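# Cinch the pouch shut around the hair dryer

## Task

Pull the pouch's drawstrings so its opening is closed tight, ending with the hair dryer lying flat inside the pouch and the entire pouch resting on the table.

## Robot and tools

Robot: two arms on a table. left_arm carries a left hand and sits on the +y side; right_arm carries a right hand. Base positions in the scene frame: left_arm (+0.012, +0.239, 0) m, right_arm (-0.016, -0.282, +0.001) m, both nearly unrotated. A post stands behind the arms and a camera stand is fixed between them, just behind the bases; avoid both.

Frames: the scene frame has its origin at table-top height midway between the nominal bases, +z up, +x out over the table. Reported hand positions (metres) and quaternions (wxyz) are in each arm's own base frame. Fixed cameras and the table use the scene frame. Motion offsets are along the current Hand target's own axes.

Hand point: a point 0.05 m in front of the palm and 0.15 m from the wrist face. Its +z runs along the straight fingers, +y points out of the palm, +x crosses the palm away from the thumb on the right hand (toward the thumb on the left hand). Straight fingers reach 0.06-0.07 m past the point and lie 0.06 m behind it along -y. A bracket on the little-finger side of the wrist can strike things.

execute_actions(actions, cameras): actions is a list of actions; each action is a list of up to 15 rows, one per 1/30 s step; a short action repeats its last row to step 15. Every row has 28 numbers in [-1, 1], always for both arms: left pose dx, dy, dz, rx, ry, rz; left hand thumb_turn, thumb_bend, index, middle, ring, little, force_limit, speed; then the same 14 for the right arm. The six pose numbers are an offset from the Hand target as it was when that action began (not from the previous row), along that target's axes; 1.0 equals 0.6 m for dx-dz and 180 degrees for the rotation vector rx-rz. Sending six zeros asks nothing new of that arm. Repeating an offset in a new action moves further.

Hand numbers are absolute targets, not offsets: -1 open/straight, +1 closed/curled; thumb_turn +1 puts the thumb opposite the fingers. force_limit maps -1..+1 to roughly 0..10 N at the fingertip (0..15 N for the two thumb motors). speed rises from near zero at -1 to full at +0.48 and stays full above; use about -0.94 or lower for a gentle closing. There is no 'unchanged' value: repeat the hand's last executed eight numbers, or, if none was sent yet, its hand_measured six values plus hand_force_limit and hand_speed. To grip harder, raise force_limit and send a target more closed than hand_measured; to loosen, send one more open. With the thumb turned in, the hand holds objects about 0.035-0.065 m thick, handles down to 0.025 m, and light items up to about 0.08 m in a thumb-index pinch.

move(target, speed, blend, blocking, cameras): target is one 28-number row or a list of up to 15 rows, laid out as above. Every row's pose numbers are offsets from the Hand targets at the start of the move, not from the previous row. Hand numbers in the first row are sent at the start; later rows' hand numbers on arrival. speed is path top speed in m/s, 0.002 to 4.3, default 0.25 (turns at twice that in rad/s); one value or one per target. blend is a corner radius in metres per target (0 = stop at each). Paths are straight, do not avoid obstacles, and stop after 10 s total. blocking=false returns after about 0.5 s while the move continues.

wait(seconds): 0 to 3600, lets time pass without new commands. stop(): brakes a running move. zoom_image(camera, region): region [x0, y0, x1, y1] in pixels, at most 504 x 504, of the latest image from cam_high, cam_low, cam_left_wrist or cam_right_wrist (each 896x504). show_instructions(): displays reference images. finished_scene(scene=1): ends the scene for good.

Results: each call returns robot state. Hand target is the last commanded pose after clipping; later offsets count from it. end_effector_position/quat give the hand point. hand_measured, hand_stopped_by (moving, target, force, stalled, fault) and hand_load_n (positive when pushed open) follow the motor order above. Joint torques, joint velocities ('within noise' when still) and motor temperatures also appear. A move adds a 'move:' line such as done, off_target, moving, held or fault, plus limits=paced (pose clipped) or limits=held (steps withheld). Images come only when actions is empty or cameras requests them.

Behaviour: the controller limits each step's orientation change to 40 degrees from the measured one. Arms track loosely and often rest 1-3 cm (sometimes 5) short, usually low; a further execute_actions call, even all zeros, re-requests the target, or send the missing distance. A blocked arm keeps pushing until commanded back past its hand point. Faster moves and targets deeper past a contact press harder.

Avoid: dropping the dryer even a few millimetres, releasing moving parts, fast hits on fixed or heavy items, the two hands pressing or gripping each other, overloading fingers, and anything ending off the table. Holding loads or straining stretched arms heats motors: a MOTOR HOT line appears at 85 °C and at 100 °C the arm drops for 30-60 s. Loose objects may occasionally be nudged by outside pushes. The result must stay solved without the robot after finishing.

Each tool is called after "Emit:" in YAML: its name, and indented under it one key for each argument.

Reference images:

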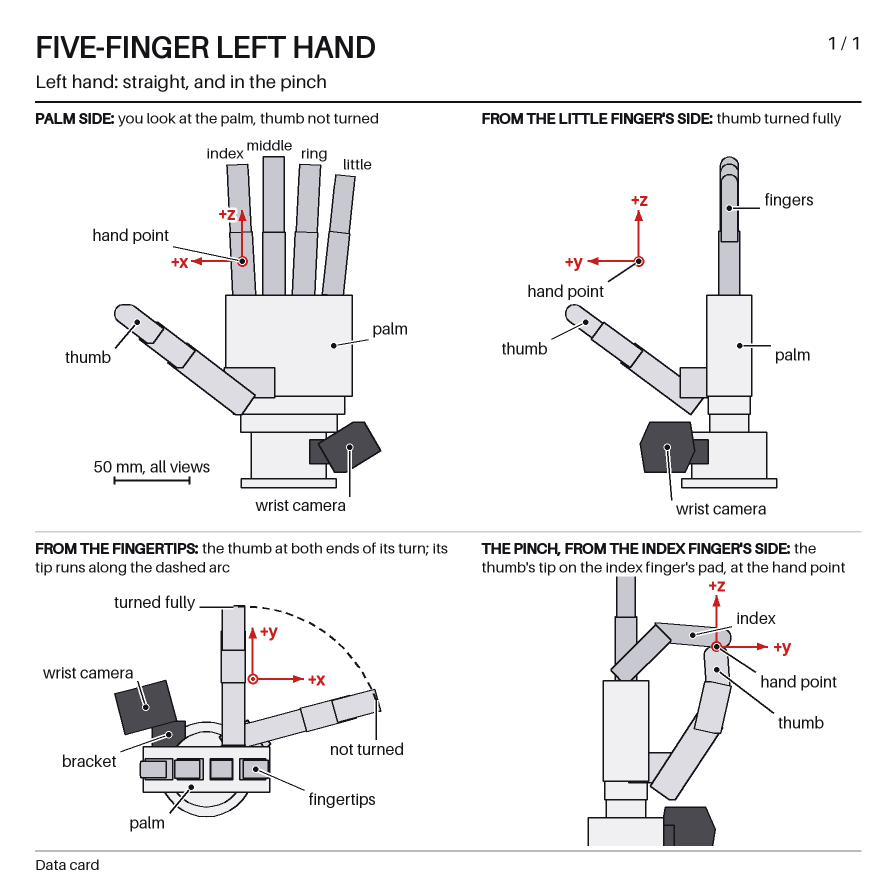

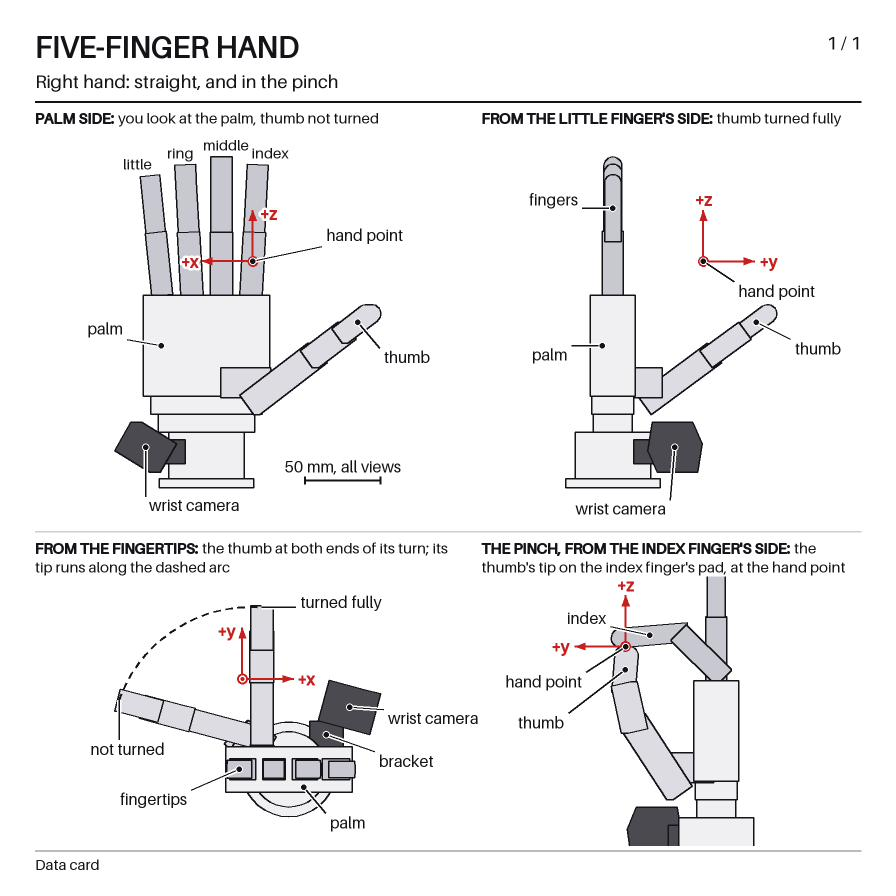

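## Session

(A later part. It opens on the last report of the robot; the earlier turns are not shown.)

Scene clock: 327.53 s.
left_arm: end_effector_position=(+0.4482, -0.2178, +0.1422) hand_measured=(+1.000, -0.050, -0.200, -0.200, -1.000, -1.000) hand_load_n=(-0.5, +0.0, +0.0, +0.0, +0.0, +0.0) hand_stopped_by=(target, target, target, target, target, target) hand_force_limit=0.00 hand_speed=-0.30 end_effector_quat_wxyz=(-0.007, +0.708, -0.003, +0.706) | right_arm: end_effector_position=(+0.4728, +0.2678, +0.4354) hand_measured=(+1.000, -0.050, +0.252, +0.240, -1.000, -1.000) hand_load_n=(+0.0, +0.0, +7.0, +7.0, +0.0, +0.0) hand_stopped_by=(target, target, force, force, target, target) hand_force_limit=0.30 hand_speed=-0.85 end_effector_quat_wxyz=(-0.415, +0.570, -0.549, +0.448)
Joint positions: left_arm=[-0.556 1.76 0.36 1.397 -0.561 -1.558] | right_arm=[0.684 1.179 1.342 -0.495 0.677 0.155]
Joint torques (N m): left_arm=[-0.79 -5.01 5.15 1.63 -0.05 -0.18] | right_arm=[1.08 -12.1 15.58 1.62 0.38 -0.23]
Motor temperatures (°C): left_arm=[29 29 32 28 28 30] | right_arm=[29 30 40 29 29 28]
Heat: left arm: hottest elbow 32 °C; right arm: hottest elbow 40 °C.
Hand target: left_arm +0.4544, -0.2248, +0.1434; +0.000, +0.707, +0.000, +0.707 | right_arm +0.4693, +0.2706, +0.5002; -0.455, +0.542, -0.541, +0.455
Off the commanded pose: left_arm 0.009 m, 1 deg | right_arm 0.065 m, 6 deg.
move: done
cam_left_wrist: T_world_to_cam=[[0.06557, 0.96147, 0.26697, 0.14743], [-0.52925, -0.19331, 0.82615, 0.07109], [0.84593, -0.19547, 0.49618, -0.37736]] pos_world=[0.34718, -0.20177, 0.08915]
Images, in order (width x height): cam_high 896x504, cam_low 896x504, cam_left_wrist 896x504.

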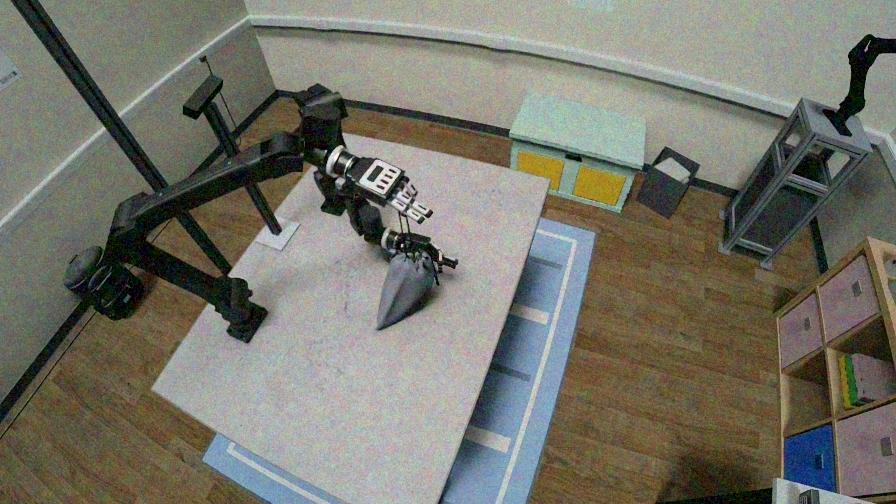

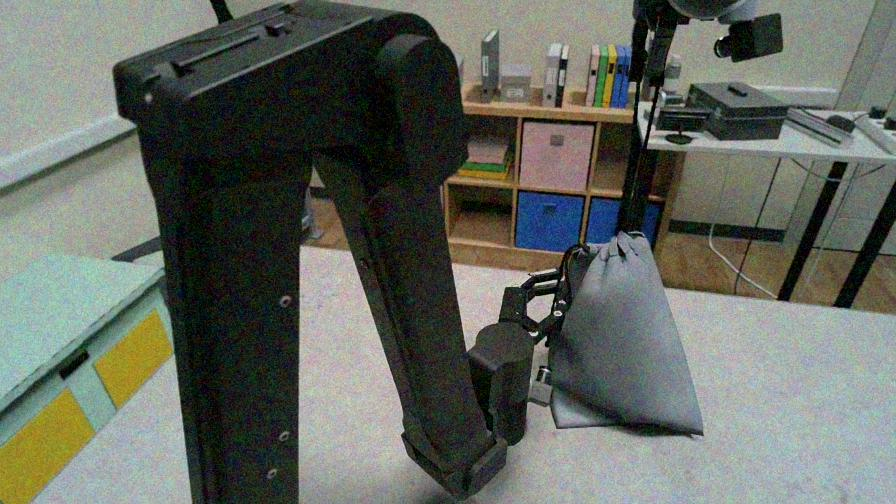

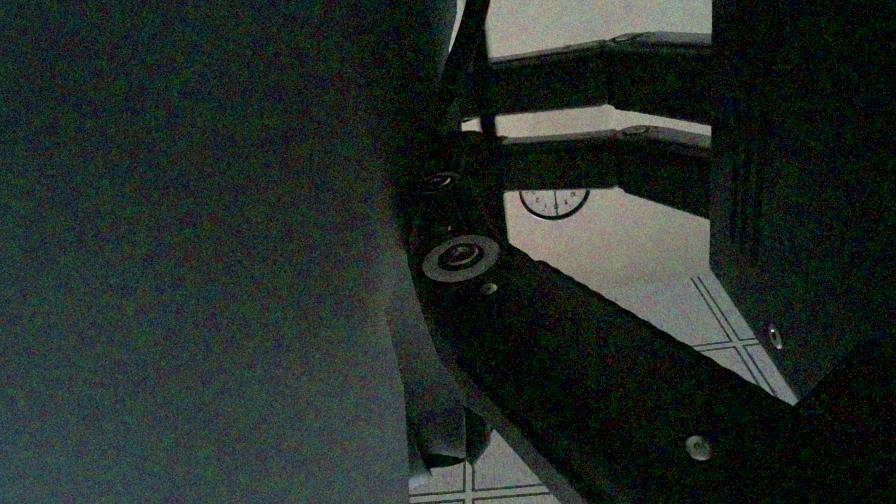

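Emit:
execute_actions:
  actions:
    - [[0,0,0,0,0,0,1,-0.05,0.4,0.4,-1,-1,-0.2,-0.85,0,0,0,0,0,0,1,-0.05,0.5,0.5,-1,-1,0.3,-0.85]]
    - [[0,0,0,0,0,0,1,-0.05,0.4,0.4,-1,-1,-0.2,-0.85,0,0,0,0,0,0,1,-0.05,0.5,0.5,-1,-1,0.3,-0.85]]
    - [[0,0,0,0,0,0,1,-0.05,0.4,0.4,-1,-1,-0.2,-0.85,0,0,0,0,0,0,1,-0.05,0.5,0.5,-1,-1,0.3,-0.85]]
  cameras: ["cam_left_wrist","cam_low","cam_high"]

Emit:
zoom_image:
  camera: "cam_left_wrist"
  region: [300, 0, 600, 400]

Emit:
zoom_image:
  camera: "cam_low"
  region: [460, 230, 620, 390]

Scene clock: 329.90 s.
left_arm: end_effector_position=(+0.4483, -0.2173, +0.1422) hand_measured=(+1.000, -0.050, +0.284, +0.228, -1.000, -1.000) hand_load_n=(+0.0, +0.0, +4.0, +3.5, +0.0, +0.0) hand_stopped_by=(target, target, force, force, target, target) hand_force_limit=-0.20 hand_speed=-0.85 end_effector_quat_wxyz=(-0.008, +0.708, -0.003, +0.706) | right_arm: end_effector_position=(+0.4728, +0.2678, +0.4353) hand_measured=(+1.000, -0.050, +0.252, +0.240, -1.000, -1.000) hand_load_n=(+0.0, +0.0, +7.0, +7.0, +0.0, +0.0) hand_stopped_by=(target, target, force, force, target, target) hand_force_limit=0.30 hand_speed=-0.85 end_effector_quat_wxyz=(-0.415, +0.570, -0.549, +0.449)
Joint positions: left_arm=[-0.556 1.76 0.36 1.397 -0.563 -1.558] | right_arm=[0.684 1.179 1.342 -0.495 0.677 0.155]
Joint torques (N m): left_arm=[-0.73 -5.07 5.15 1.68 0.01 -0.19] | right_arm=[0.79 -12.1 15.54 1.62 0.37 -0.22]
Heat: left arm: hottest elbow 32 °C; right arm: hottest elbow 40 °C.
Hand target: left_arm +0.4544, -0.2247, +0.1435; +0.000, +0.707, +0.000, +0.707 | right_arm +0.4693, +0.2706, +0.5002; -0.455, +0.542, -0.541, +0.455
Off the commanded pose: left_arm 0.010 m, 1 deg | right_arm 0.065 m, 6 deg.
Step readings (end_effector_position of left_arm | right_arm):
0: (+0.4482, -0.2177, +0.1422) | (+0.4728, +0.2678, +0.4354)
1: (+0.4482, -0.2177, +0.1422) | (+0.4728, +0.2678, +0.4354)
2: (+0.4482, -0.2177, +0.1422) | (+0.4728, +0.2678, +0.4354)
4: (+0.4482, -0.2177, +0.1422) | (+0.4728, +0.2678, +0.4354)
8: (+0.4482, -0.2177, +0.1422) | (+0.4728, +0.2678, +0.4354)
15: (+0.4482, -0.2177, +0.1422) | (+0.4728, +0.2678, +0.4354)
16: (+0.4482, -0.2177, +0.1422) | (+0.4728, +0.2678, +0.4354)
17: (+0.4482, -0.2177, +0.1422) | (+0.4728, +0.2678, +0.4354)
19: (+0.4483, -0.2176, +0.1422) | (+0.4728, +0.2678, +0.4354)
23: (+0.4483, -0.2175, +0.1422) | (+0.4728, +0.2678, +0.4354)
30: (+0.4483, -0.2173, +0.1422) | (+0.4728, +0.2678, +0.4354)
31: (+0.4483, -0.2173, +0.1422) | (+0.4728, +0.2678, +0.4354)
32: (+0.4483, -0.2173, +0.1422) | (+0.4728, +0.2678, +0.4353)
34: (+0.4483, -0.2173, +0.1422) | (+0.4728, +0.2678, +0.4353)
38: (+0.4483, -0.2173, +0.1422) | (+0.4728, +0.2678, +0.4353)
45: (+0.4483, -0.2173, +0.1422) | (+0.4728, +0.2678, +0.4353)
cam_left_wrist: T_world_to_cam=[[0.06341, 0.96162, 0.26695, 0.14802], [-0.52882, -0.19448, 0.82615, 0.0708], [0.84636, -0.19355, 0.49619, -0.37717]] pos_world=[0.34728, -0.20157, 0.08915]
Images, in order (width x height): cam_high 896x504, cam_low 896x504, cam_left_wrist 896x504.

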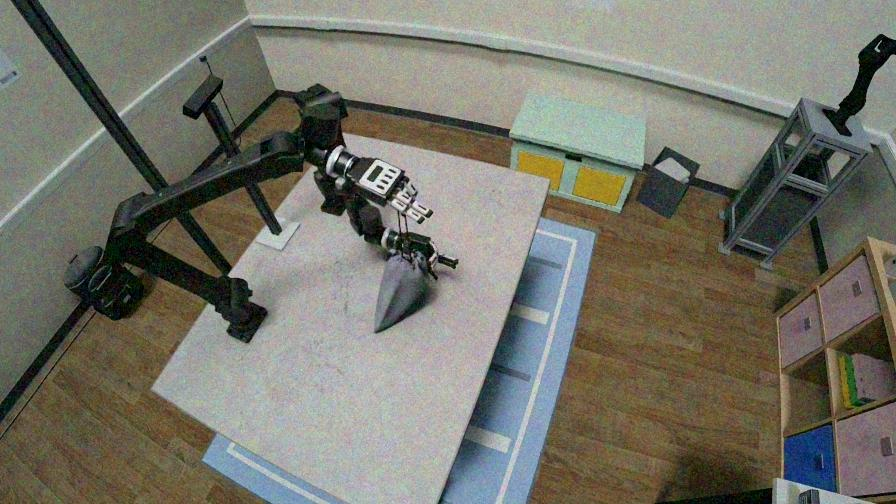

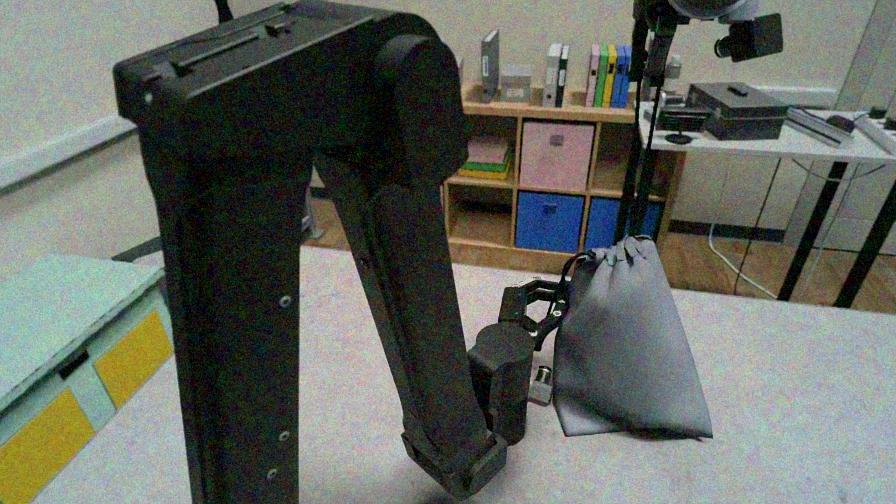

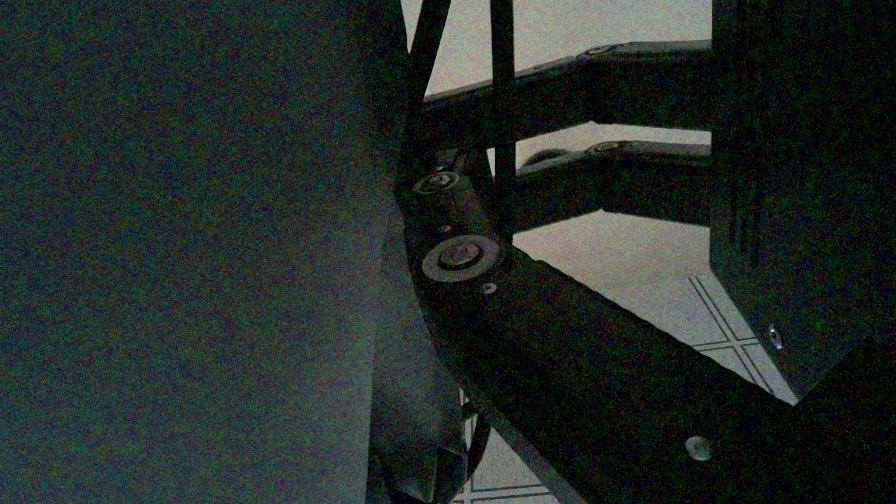

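Scaled by 1.260.

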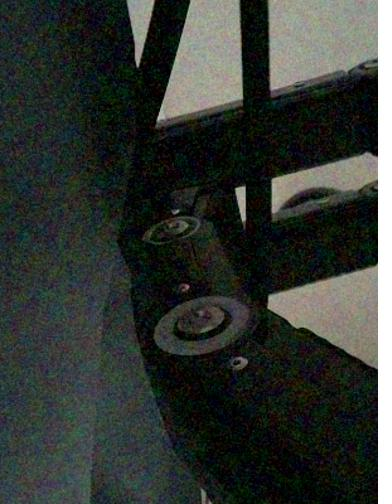

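Scaled by 3.150.

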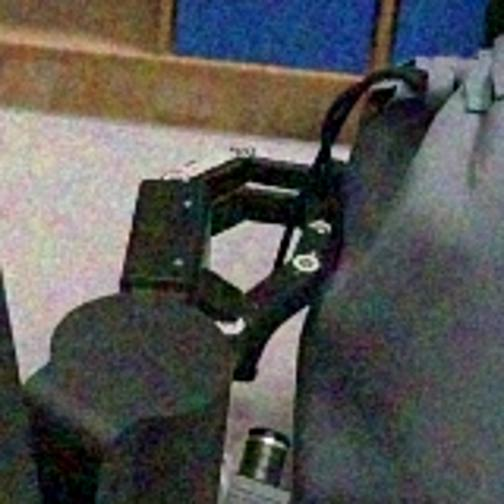

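Emit:
move:
  target:
    - [0,0,0,0,0,0,1,-0.05,0.5,0.5,-1,-1,0.3,-0.85,0,0,0,0,0,0,1,-0.05,0.5,0.5,-1,-1,0.3,-0.85]
    - [-0.0167,-0.1,0,0,0,0,1,-0.05,0.5,0.5,-1,-1,0.3,-0.85,0.1,0.0328,0.0058,0,0,0,1,-0.05,0.5,0.5,-1,-1,0.3,-0.85]
  speed: 0.04
  cameras: ["cam_left_wrist","cam_low","cam_high"]

Emit:
zoom_image:
  camera: "cam_low"
  region: [440, 130, 760, 450]

Scene clock: 333.30 s.
left_arm: end_effector_position=(+0.4566, -0.1694, +0.1341) hand_measured=(+1.000, -0.050, +0.336, +0.238, -1.000, -1.000) hand_load_n=(+0.0, +0.0, +7.0, +6.5, +0.0, +0.0) hand_stopped_by=(target, target, force, force, target, target) hand_force_limit=0.30 hand_speed=-0.85 end_effector_quat_wxyz=(-0.003, +0.708, -0.007, +0.706) | right_arm: end_effector_position=(+0.4702, +0.2193, +0.4527) hand_measured=(+1.000, -0.050, +0.252, +0.240, -1.000, -1.000) hand_load_n=(+0.0, +0.0, +7.0, +7.0, +0.0, +0.5) hand_stopped_by=(target, target, force, force, target, target) hand_force_limit=0.30 hand_speed=-0.85 end_effector_quat_wxyz=(-0.433, +0.564, -0.547, +0.443)
Joint positions: left_arm=[-0.388 1.792 0.322 1.468 -0.383 -1.558] | right_arm=[0.572 1.089 1.3 -0.489 0.551 0.12]
Joint torques (N m): left_arm=[0.26 -5.07 1.72 3.22 0.07 -0.19] | right_arm=[-0.67 -11.16 9.73 3.59 0.12 -0.21]
Heat: left arm: hottest elbow 32 °C; right arm: hottest elbow 40 °C.
Hand target: left_arm +0.4543, -0.1648, +0.1333; +0.000, +0.707, +0.000, +0.707 | right_arm +0.4693, +0.2106, +0.4803; -0.455, +0.542, -0.541, +0.455
Off the commanded pose: left_arm 0.005 m, 1 deg | right_arm 0.029 m, 4 deg.
move: off_target (right_arm)
cam_left_wrist: T_world_to_cam=[[0.07502, 0.961, 0.2662, 0.0983], [-0.53151, -0.18733, 0.82608, 0.09362], [0.84372, -0.20346, 0.49673, -0.37132]] pos_world=[0.35568, -0.15247, 0.08095]
Images, in order (width x height): cam_high 896x504, cam_low 896x504, cam_left_wrist 896x504.

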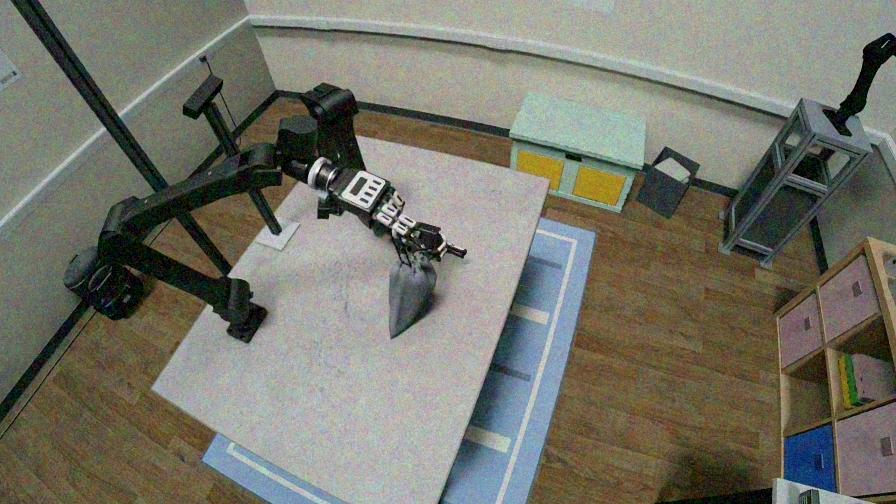

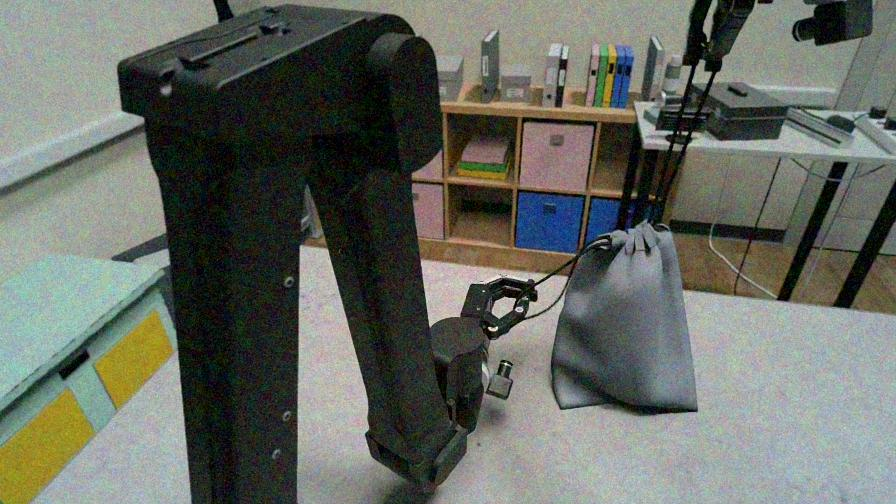

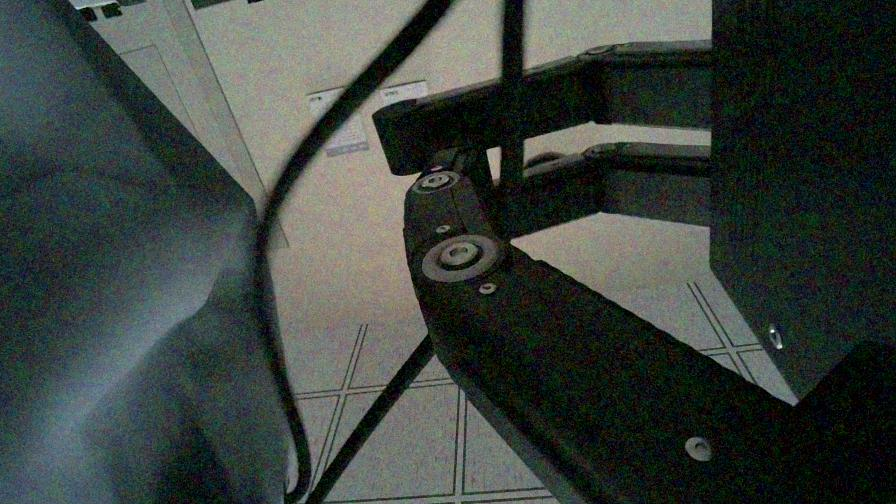

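Scaled by 1.575.

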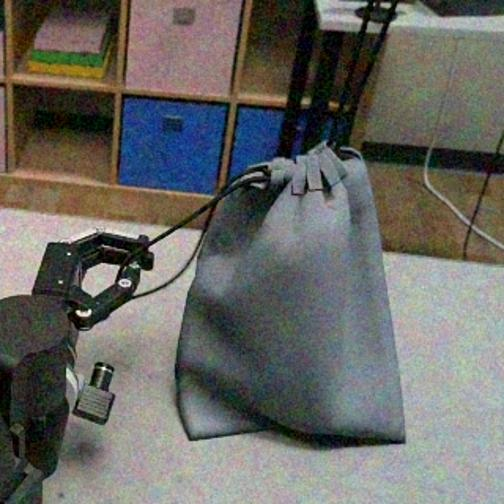

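Emit:
move:
  target: [-0.0167,-0.14,0,0,0,0,1,-0.05,0.5,0.5,-1,-1,0.3,-0.85,0.0667,0.0116,0.002,0,0,0,1,-0.05,0.5,0.5,-1,-1,0.3,-0.85]
  speed: 0.04
  cameras: ["cam_left_wrist","cam_low","cam_high"]

Emit:
zoom_image:
  camera: "cam_low"
  region: [400, 130, 760, 450]

Scene clock: 336.63 s.
left_arm: end_effector_position=(+0.4571, -0.0893, +0.1278) hand_measured=(+1.000, -0.050, +0.336, +0.238, -1.000, -1.000) hand_load_n=(+0.0, +0.0, +7.0, +6.5, +0.0, +0.0) hand_stopped_by=(target, target, force, force, target, target) hand_force_limit=0.30 hand_speed=-0.85 end_effector_quat_wxyz=(+0.002, +0.704, -0.011, +0.710) | right_arm: end_effector_position=(+0.4700, +0.1847, +0.4374) hand_measured=(+1.000, -0.050, +0.252, +0.240, -1.000, -1.000) hand_load_n=(+0.5, +0.0, +7.0, +7.0, +0.0, +0.0) hand_stopped_by=(target, target, force, force, target, target) hand_force_limit=0.30 hand_speed=-0.85 end_effector_quat_wxyz=(-0.431, +0.570, -0.550, +0.433)
Joint positions: left_arm=[-0.093 1.841 0.278 1.572 -0.074 -1.558] | right_arm=[0.474 1.041 1.237 -0.48 0.443 0.104]
Joint torques (N m): left_arm=[0.91 -4.6 0.73 2.85 -0.15 -0.19] | right_arm=[-1.08 -11.52 10.22 3.67 0.36 -0.31]
Heat: left arm: hottest elbow 32 °C; right arm: hottest elbow 40 °C.
Hand target: left_arm +0.4544, -0.0808, +0.1234; +0.000, +0.707, +0.000, +0.707 | right_arm +0.4694, +0.1706, +0.4732; -0.455, +0.542, -0.541, +0.455
Off the commanded pose: left_arm 0.010 m, 1 deg | right_arm 0.039 m, 5 deg.
joint sent to its limit (left arm) — joint 4 (wrist pitch), upper limit. The joint targets still meet the commanded pose.
move: off_target (right_arm)
cam_left_wrist: T_world_to_cam=[[0.08541, 0.96036, 0.26534, 0.01818], [-0.54398, -0.17817, 0.81997, 0.12136], [0.83474, -0.21438, 0.5072, -0.35053]] pos_world=[0.35706, -0.07098, 0.07345]
Images, in order (width x height): cam_high 896x504, cam_low 896x504, cam_left_wrist 896x504.

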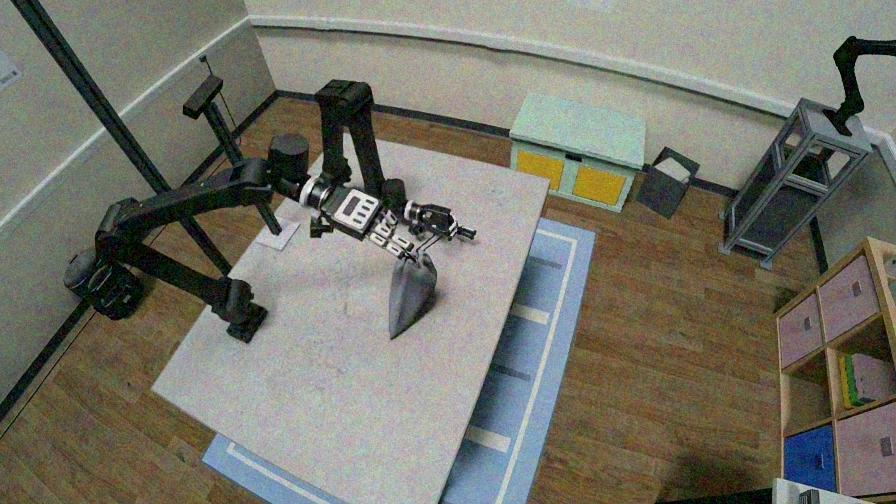

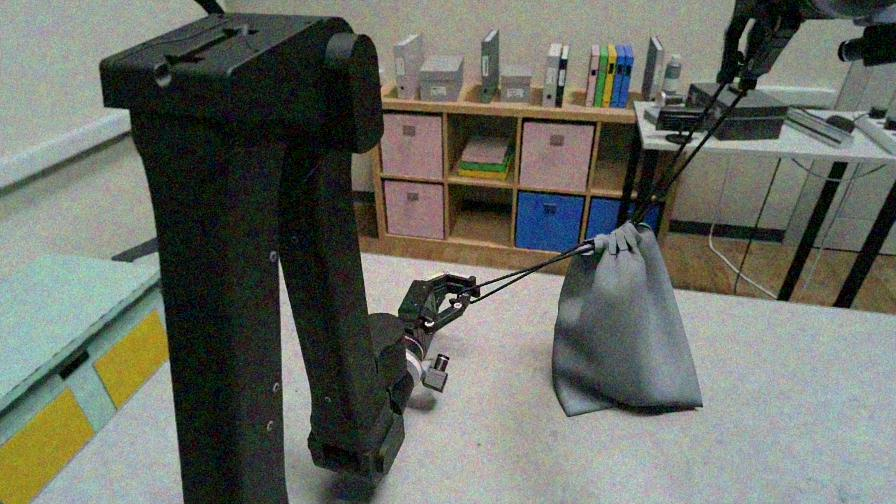

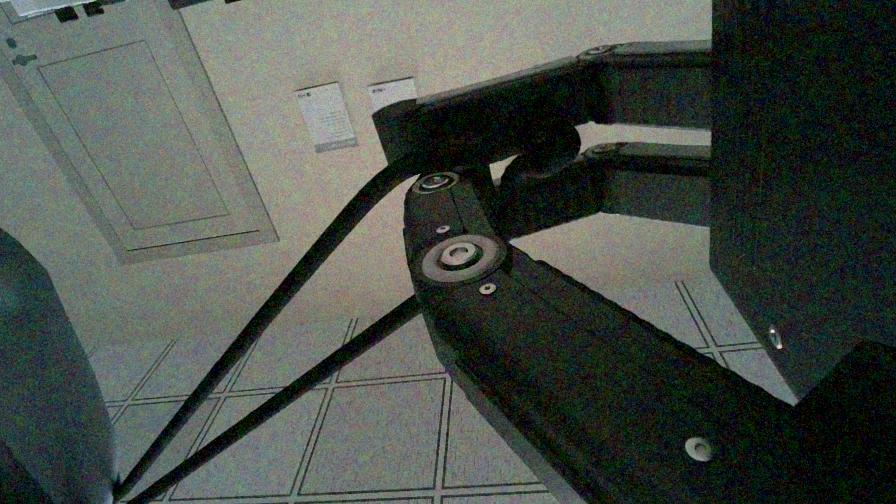

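Scaled by 1.400.

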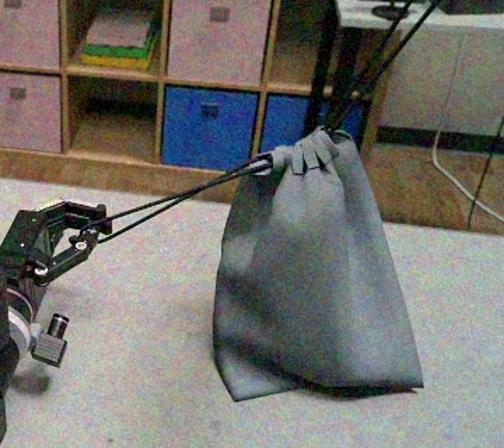

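Emit:
move:
  target: [0.03,-0.06,0,0,0,0,1,-0.05,0.5,0.5,-1,-1,0.3,-0.85,0.1167,0.05,0.01,0,0,0,1,-0.05,0.5,0.5,-1,-1,0.3,-0.85]
  speed: 0.04
  cameras: ["cam_left_wrist","cam_low","cam_high"]

Emit:
zoom_image:
  camera: "cam_low"
  region: [460, 150, 760, 450]

Scene clock: 339.57 s.
left_arm: end_effector_position=(+0.4550, -0.0618, +0.1491) hand_measured=(+1.000, -0.050, +0.336, +0.238, -1.000, -1.000) hand_load_n=(+0.0, +0.0, +7.0, +6.5, +0.0, +0.0) hand_stopped_by=(target, target, force, force, target, target) hand_force_limit=0.30 hand_speed=-0.85 end_effector_quat_wxyz=(+0.011, +0.695, -0.021, +0.719) | right_arm: end_effector_position=(+0.4684, +0.1240, +0.4012) hand_measured=(+1.000, -0.050, +0.252, +0.240, -1.000, -1.000) hand_load_n=(+1.0, +0.0, +7.0, +7.0, -0.5, +0.0) hand_stopped_by=(target, target, force, force, target, target) hand_force_limit=0.30 hand_speed=-0.85 end_effector_quat_wxyz=(-0.437, +0.574, -0.555, +0.414)
Joint positions: left_arm=[0.03 1.75 0.27 1.513 0.075 -1.558] | right_arm=[0.278 0.965 1.103 -0.423 0.225 0.076]
Joint torques (N m): left_arm=[1.85 -5.25 1.28 1.35 -0.55 -0.19] | right_arm=[-2.55 -10.4 10.66 3.97 0.74 -0.43]
Heat: left arm: hottest elbow 32 °C; right arm: hottest elbow 40 °C.
Hand target: left_arm +0.4543, -0.0447, +0.1412; +0.000, +0.707, +0.000, +0.707 | right_arm +0.4702, +0.1005, +0.4426; -0.455, +0.542, -0.541, +0.455
Off the commanded pose: left_arm 0.019 m, 3 deg | right_arm 0.048 m, 6 deg.
move: off_target (left_arm, right_arm)
cam_left_wrist: T_world_to_cam=[[0.10404, 0.95726, 0.26987, -0.02303], [-0.56734, -0.16574, 0.80663, 0.1211], [0.81688, -0.23703, 0.52585, -0.34978]] pos_world=[0.35683, -0.04079, 0.09246]
Images, in order (width x height): cam_high 896x504, cam_low 896x504, cam_left_wrist 896x504.

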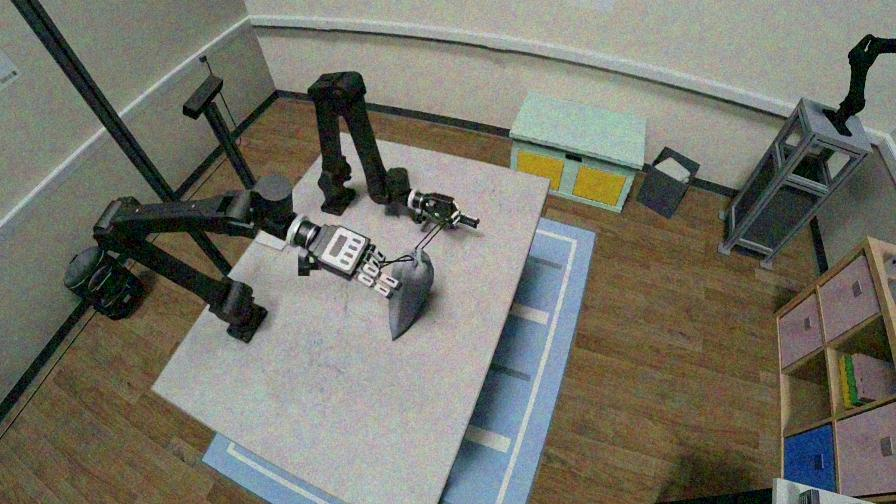

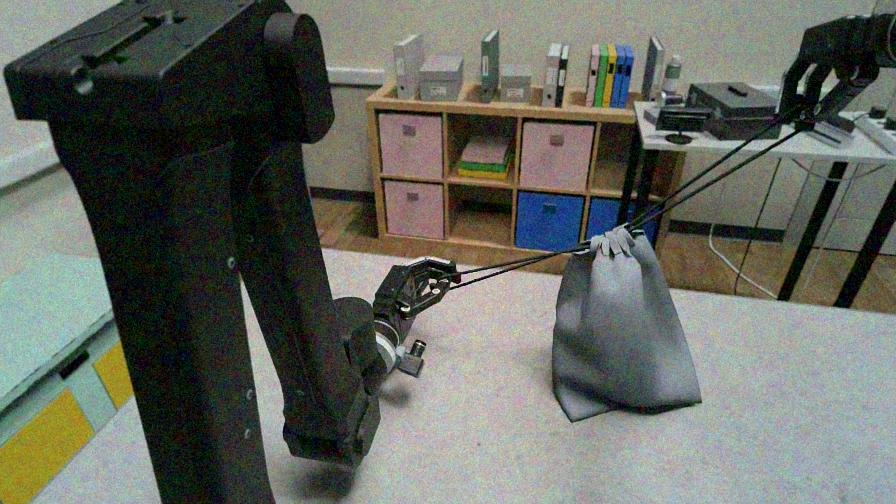

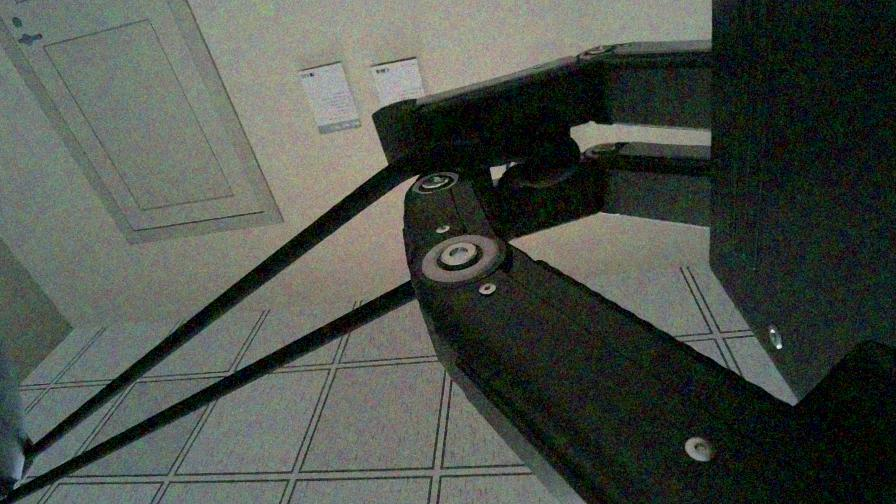

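Scaled by 1.680.

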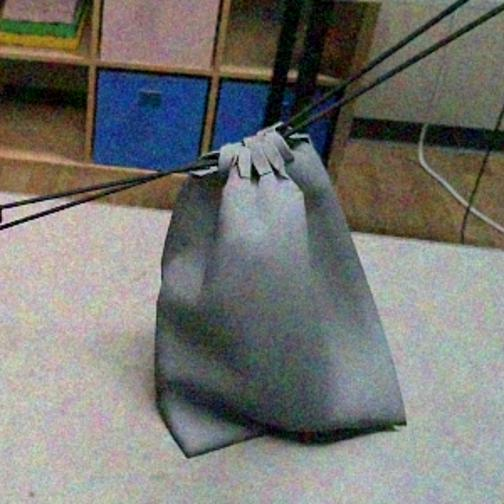

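Emit:
move:
  target: [0.0,-0.06,0,0,0,0,1,-0.05,0.5,0.5,-1,-1,0.3,-0.85,0.1,0.05,0.01,0,0,0,1,-0.05,0.5,0.5,-1,-1,0.3,-0.85]
  speed: 0.04
  cameras: ["cam_left_wrist","cam_low","cam_high","cam_right_wrist"]

Emit:
zoom_image:
  camera: "cam_low"
  region: [460, 150, 760, 450]

Scene clock: 342.10 s.
left_arm: end_effector_position=(+0.4493, -0.0408, +0.1510) hand_measured=(+1.000, -0.050, +0.336, +0.238, -1.000, -1.000) hand_load_n=(+0.0, +0.0, +7.0, +6.0, +0.0, +0.0) hand_stopped_by=(target, target, force, force, target, target) hand_force_limit=0.30 hand_speed=-0.85 end_effector_quat_wxyz=(+0.024, +0.693, -0.038, +0.720) | right_arm: end_effector_position=(+0.4643, +0.0817, +0.3632) hand_measured=(+1.000, -0.050, +0.252, +0.240, -1.000, -1.000) hand_load_n=(+2.0, +0.0, +7.5, +7.0, +0.0, +0.0) hand_stopped_by=(target, target, force, force, target, target) hand_force_limit=0.30 hand_speed=-0.85 end_effector_quat_wxyz=(-0.449, +0.580, -0.560, +0.386)
Joint positions: left_arm=[0.141 1.744 0.27 1.513 0.229 -1.559] | right_arm=[0.108 0.931 0.994 -0.367 0.015 0.063]
Joint torques (N m): left_arm=[3.72 -4.6 2.13 0.99 -1.21 -0.18] | right_arm=[-4.19 -10.4 11.41 4.36 1.49 -0.62]
Heat: left arm: hottest elbow 31 °C; right arm: hottest elbow 40 °C.
Hand target: left_arm +0.4543, -0.0088, +0.1412; +0.000, +0.707, +0.000, +0.707 | right_arm +0.4709, +0.0405, +0.4122; -0.455, +0.542, -0.541, +0.455
Off the commanded pose: left_arm 0.034 m, 6 deg | right_arm 0.064 m, 9 deg.
move: off_target (left_arm, right_arm)
cam_left_wrist: T_world_to_cam=[[0.14372, 0.95064, 0.27499, -0.06196], [-0.57788, -0.14496, 0.80314, 0.12589], [0.80336, -0.27435, 0.52853, -0.33704]] pos_world=[0.35242, -0.01532, 0.09406]
cam_right_wrist: T_world_to_cam=[[-0.28562, -0.20341, -0.93651, 0.48726], [-0.65041, 0.75884, 0.03354, 0.22368], [0.70384, 0.61869, -0.34904, -0.13519]] pos_world=[0.3798, 0.01302, 0.40164]

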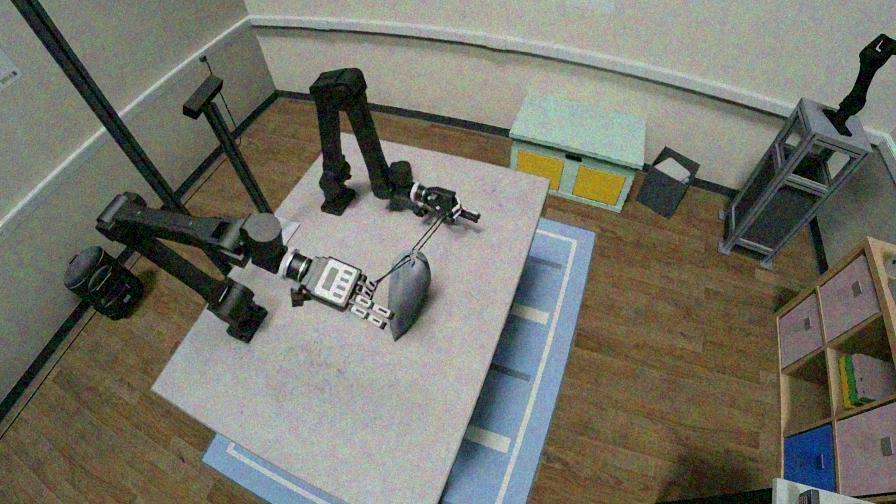

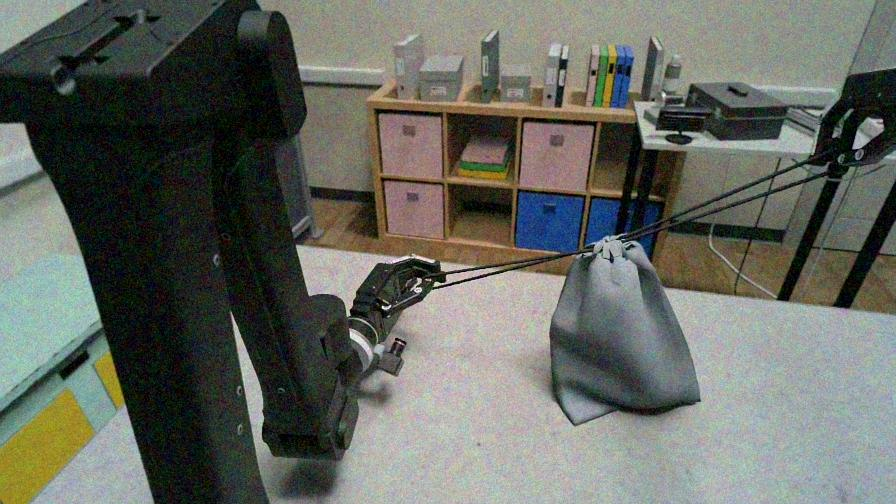

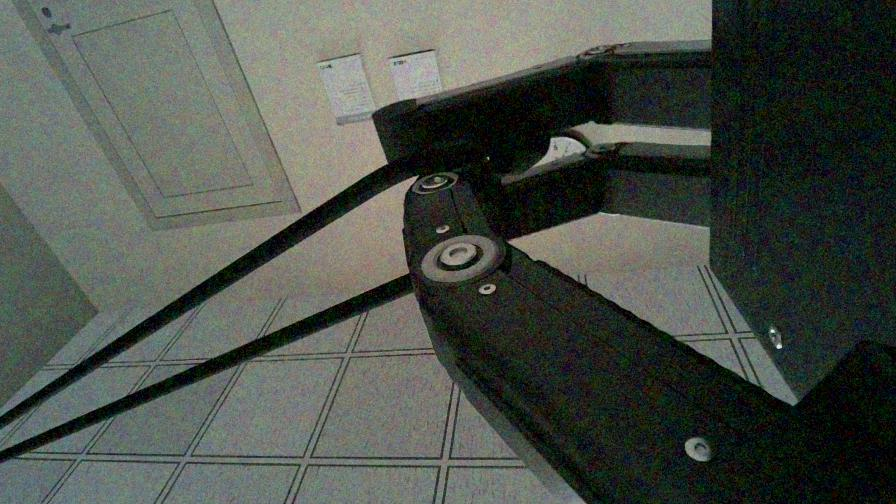

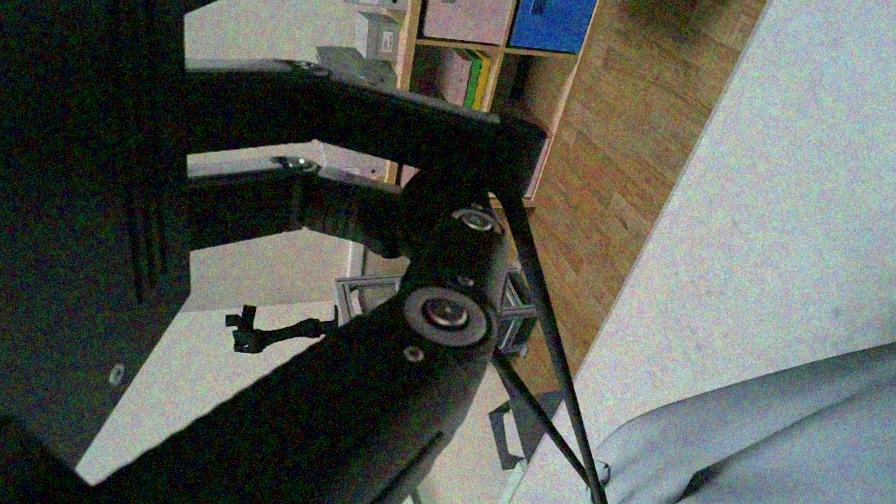

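Scaled by 1.680.

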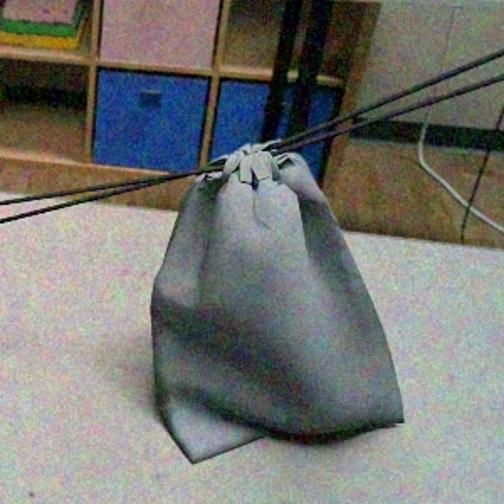

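Emit:
move:
  target: [0.0,-0.035,0,0,0,0,1,-0.05,0.5,0.5,-1,-1,0.3,-0.85,0.05,0.03,0.0,0,0,0,1,-0.05,0.5,0.5,-1,-1,0.3,-0.85]
  speed: 0.03
  cameras: ["cam_low"]

Emit:
zoom_image:
  camera: "cam_low"
  region: [540, 190, 690, 340]

Scene clock: 344.20 s.
left_arm: end_effector_position=(+0.4437, -0.0338, +0.1522) hand_measured=(+1.000, -0.050, +0.336, +0.238, -1.000, -1.000) hand_load_n=(+0.0, +0.0, +4.5, +6.0, +0.0, +0.0) hand_stopped_by=(target, target, force, force, target, target) hand_force_limit=0.30 hand_speed=-0.85 end_effector_quat_wxyz=(+0.037, +0.691, -0.053, +0.720) | right_arm: end_effector_position=(+0.4567, +0.0678, +0.3410) hand_measured=(+1.000, -0.050, +0.252, +0.240, -1.000, -1.000) hand_load_n=(+2.5, +0.0, +7.5, +6.5, +0.0, +0.0) hand_stopped_by=(target, target, force, force, target, target) hand_force_limit=0.30 hand_speed=-0.85 end_effector_quat_wxyz=(-0.458, +0.585, -0.562, +0.364)
Joint positions: left_arm=[0.196 1.741 0.27 1.513 0.322 -1.559] | right_arm=[0.033 0.915 0.935 -0.343 -0.096 0.063]
Joint torques (N m): left_arm=[5.54 -4.19 2.85 0.66 -1.83 -0.19] | right_arm=[-6.48 -10.81 11.69 4.63 2.16 -0.8]
Heat: left arm: hottest elbow 31 °C; right arm: hottest elbow 40 °C.
Hand target: left_arm +0.4543, +0.0122, +0.1412; +0.000, +0.707, +0.000, +0.707 | right_arm +0.4678, +0.0104, +0.3944; -0.455, +0.542, -0.541, +0.455
Off the commanded pose: left_arm 0.048 m, 8 deg | right_arm 0.079 m, 12 deg.
move: off_target (left_arm, right_arm)

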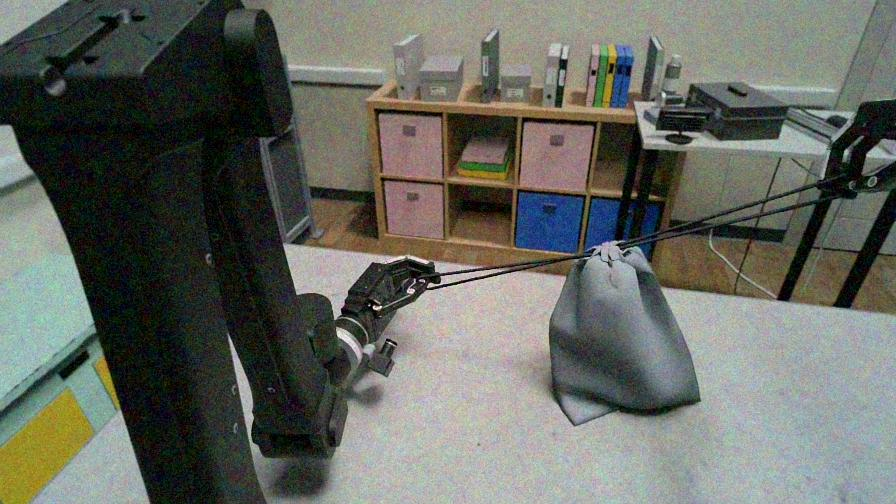

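Scaled by 3.360.

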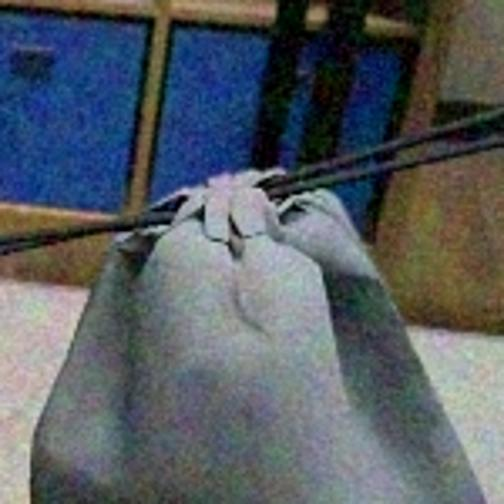

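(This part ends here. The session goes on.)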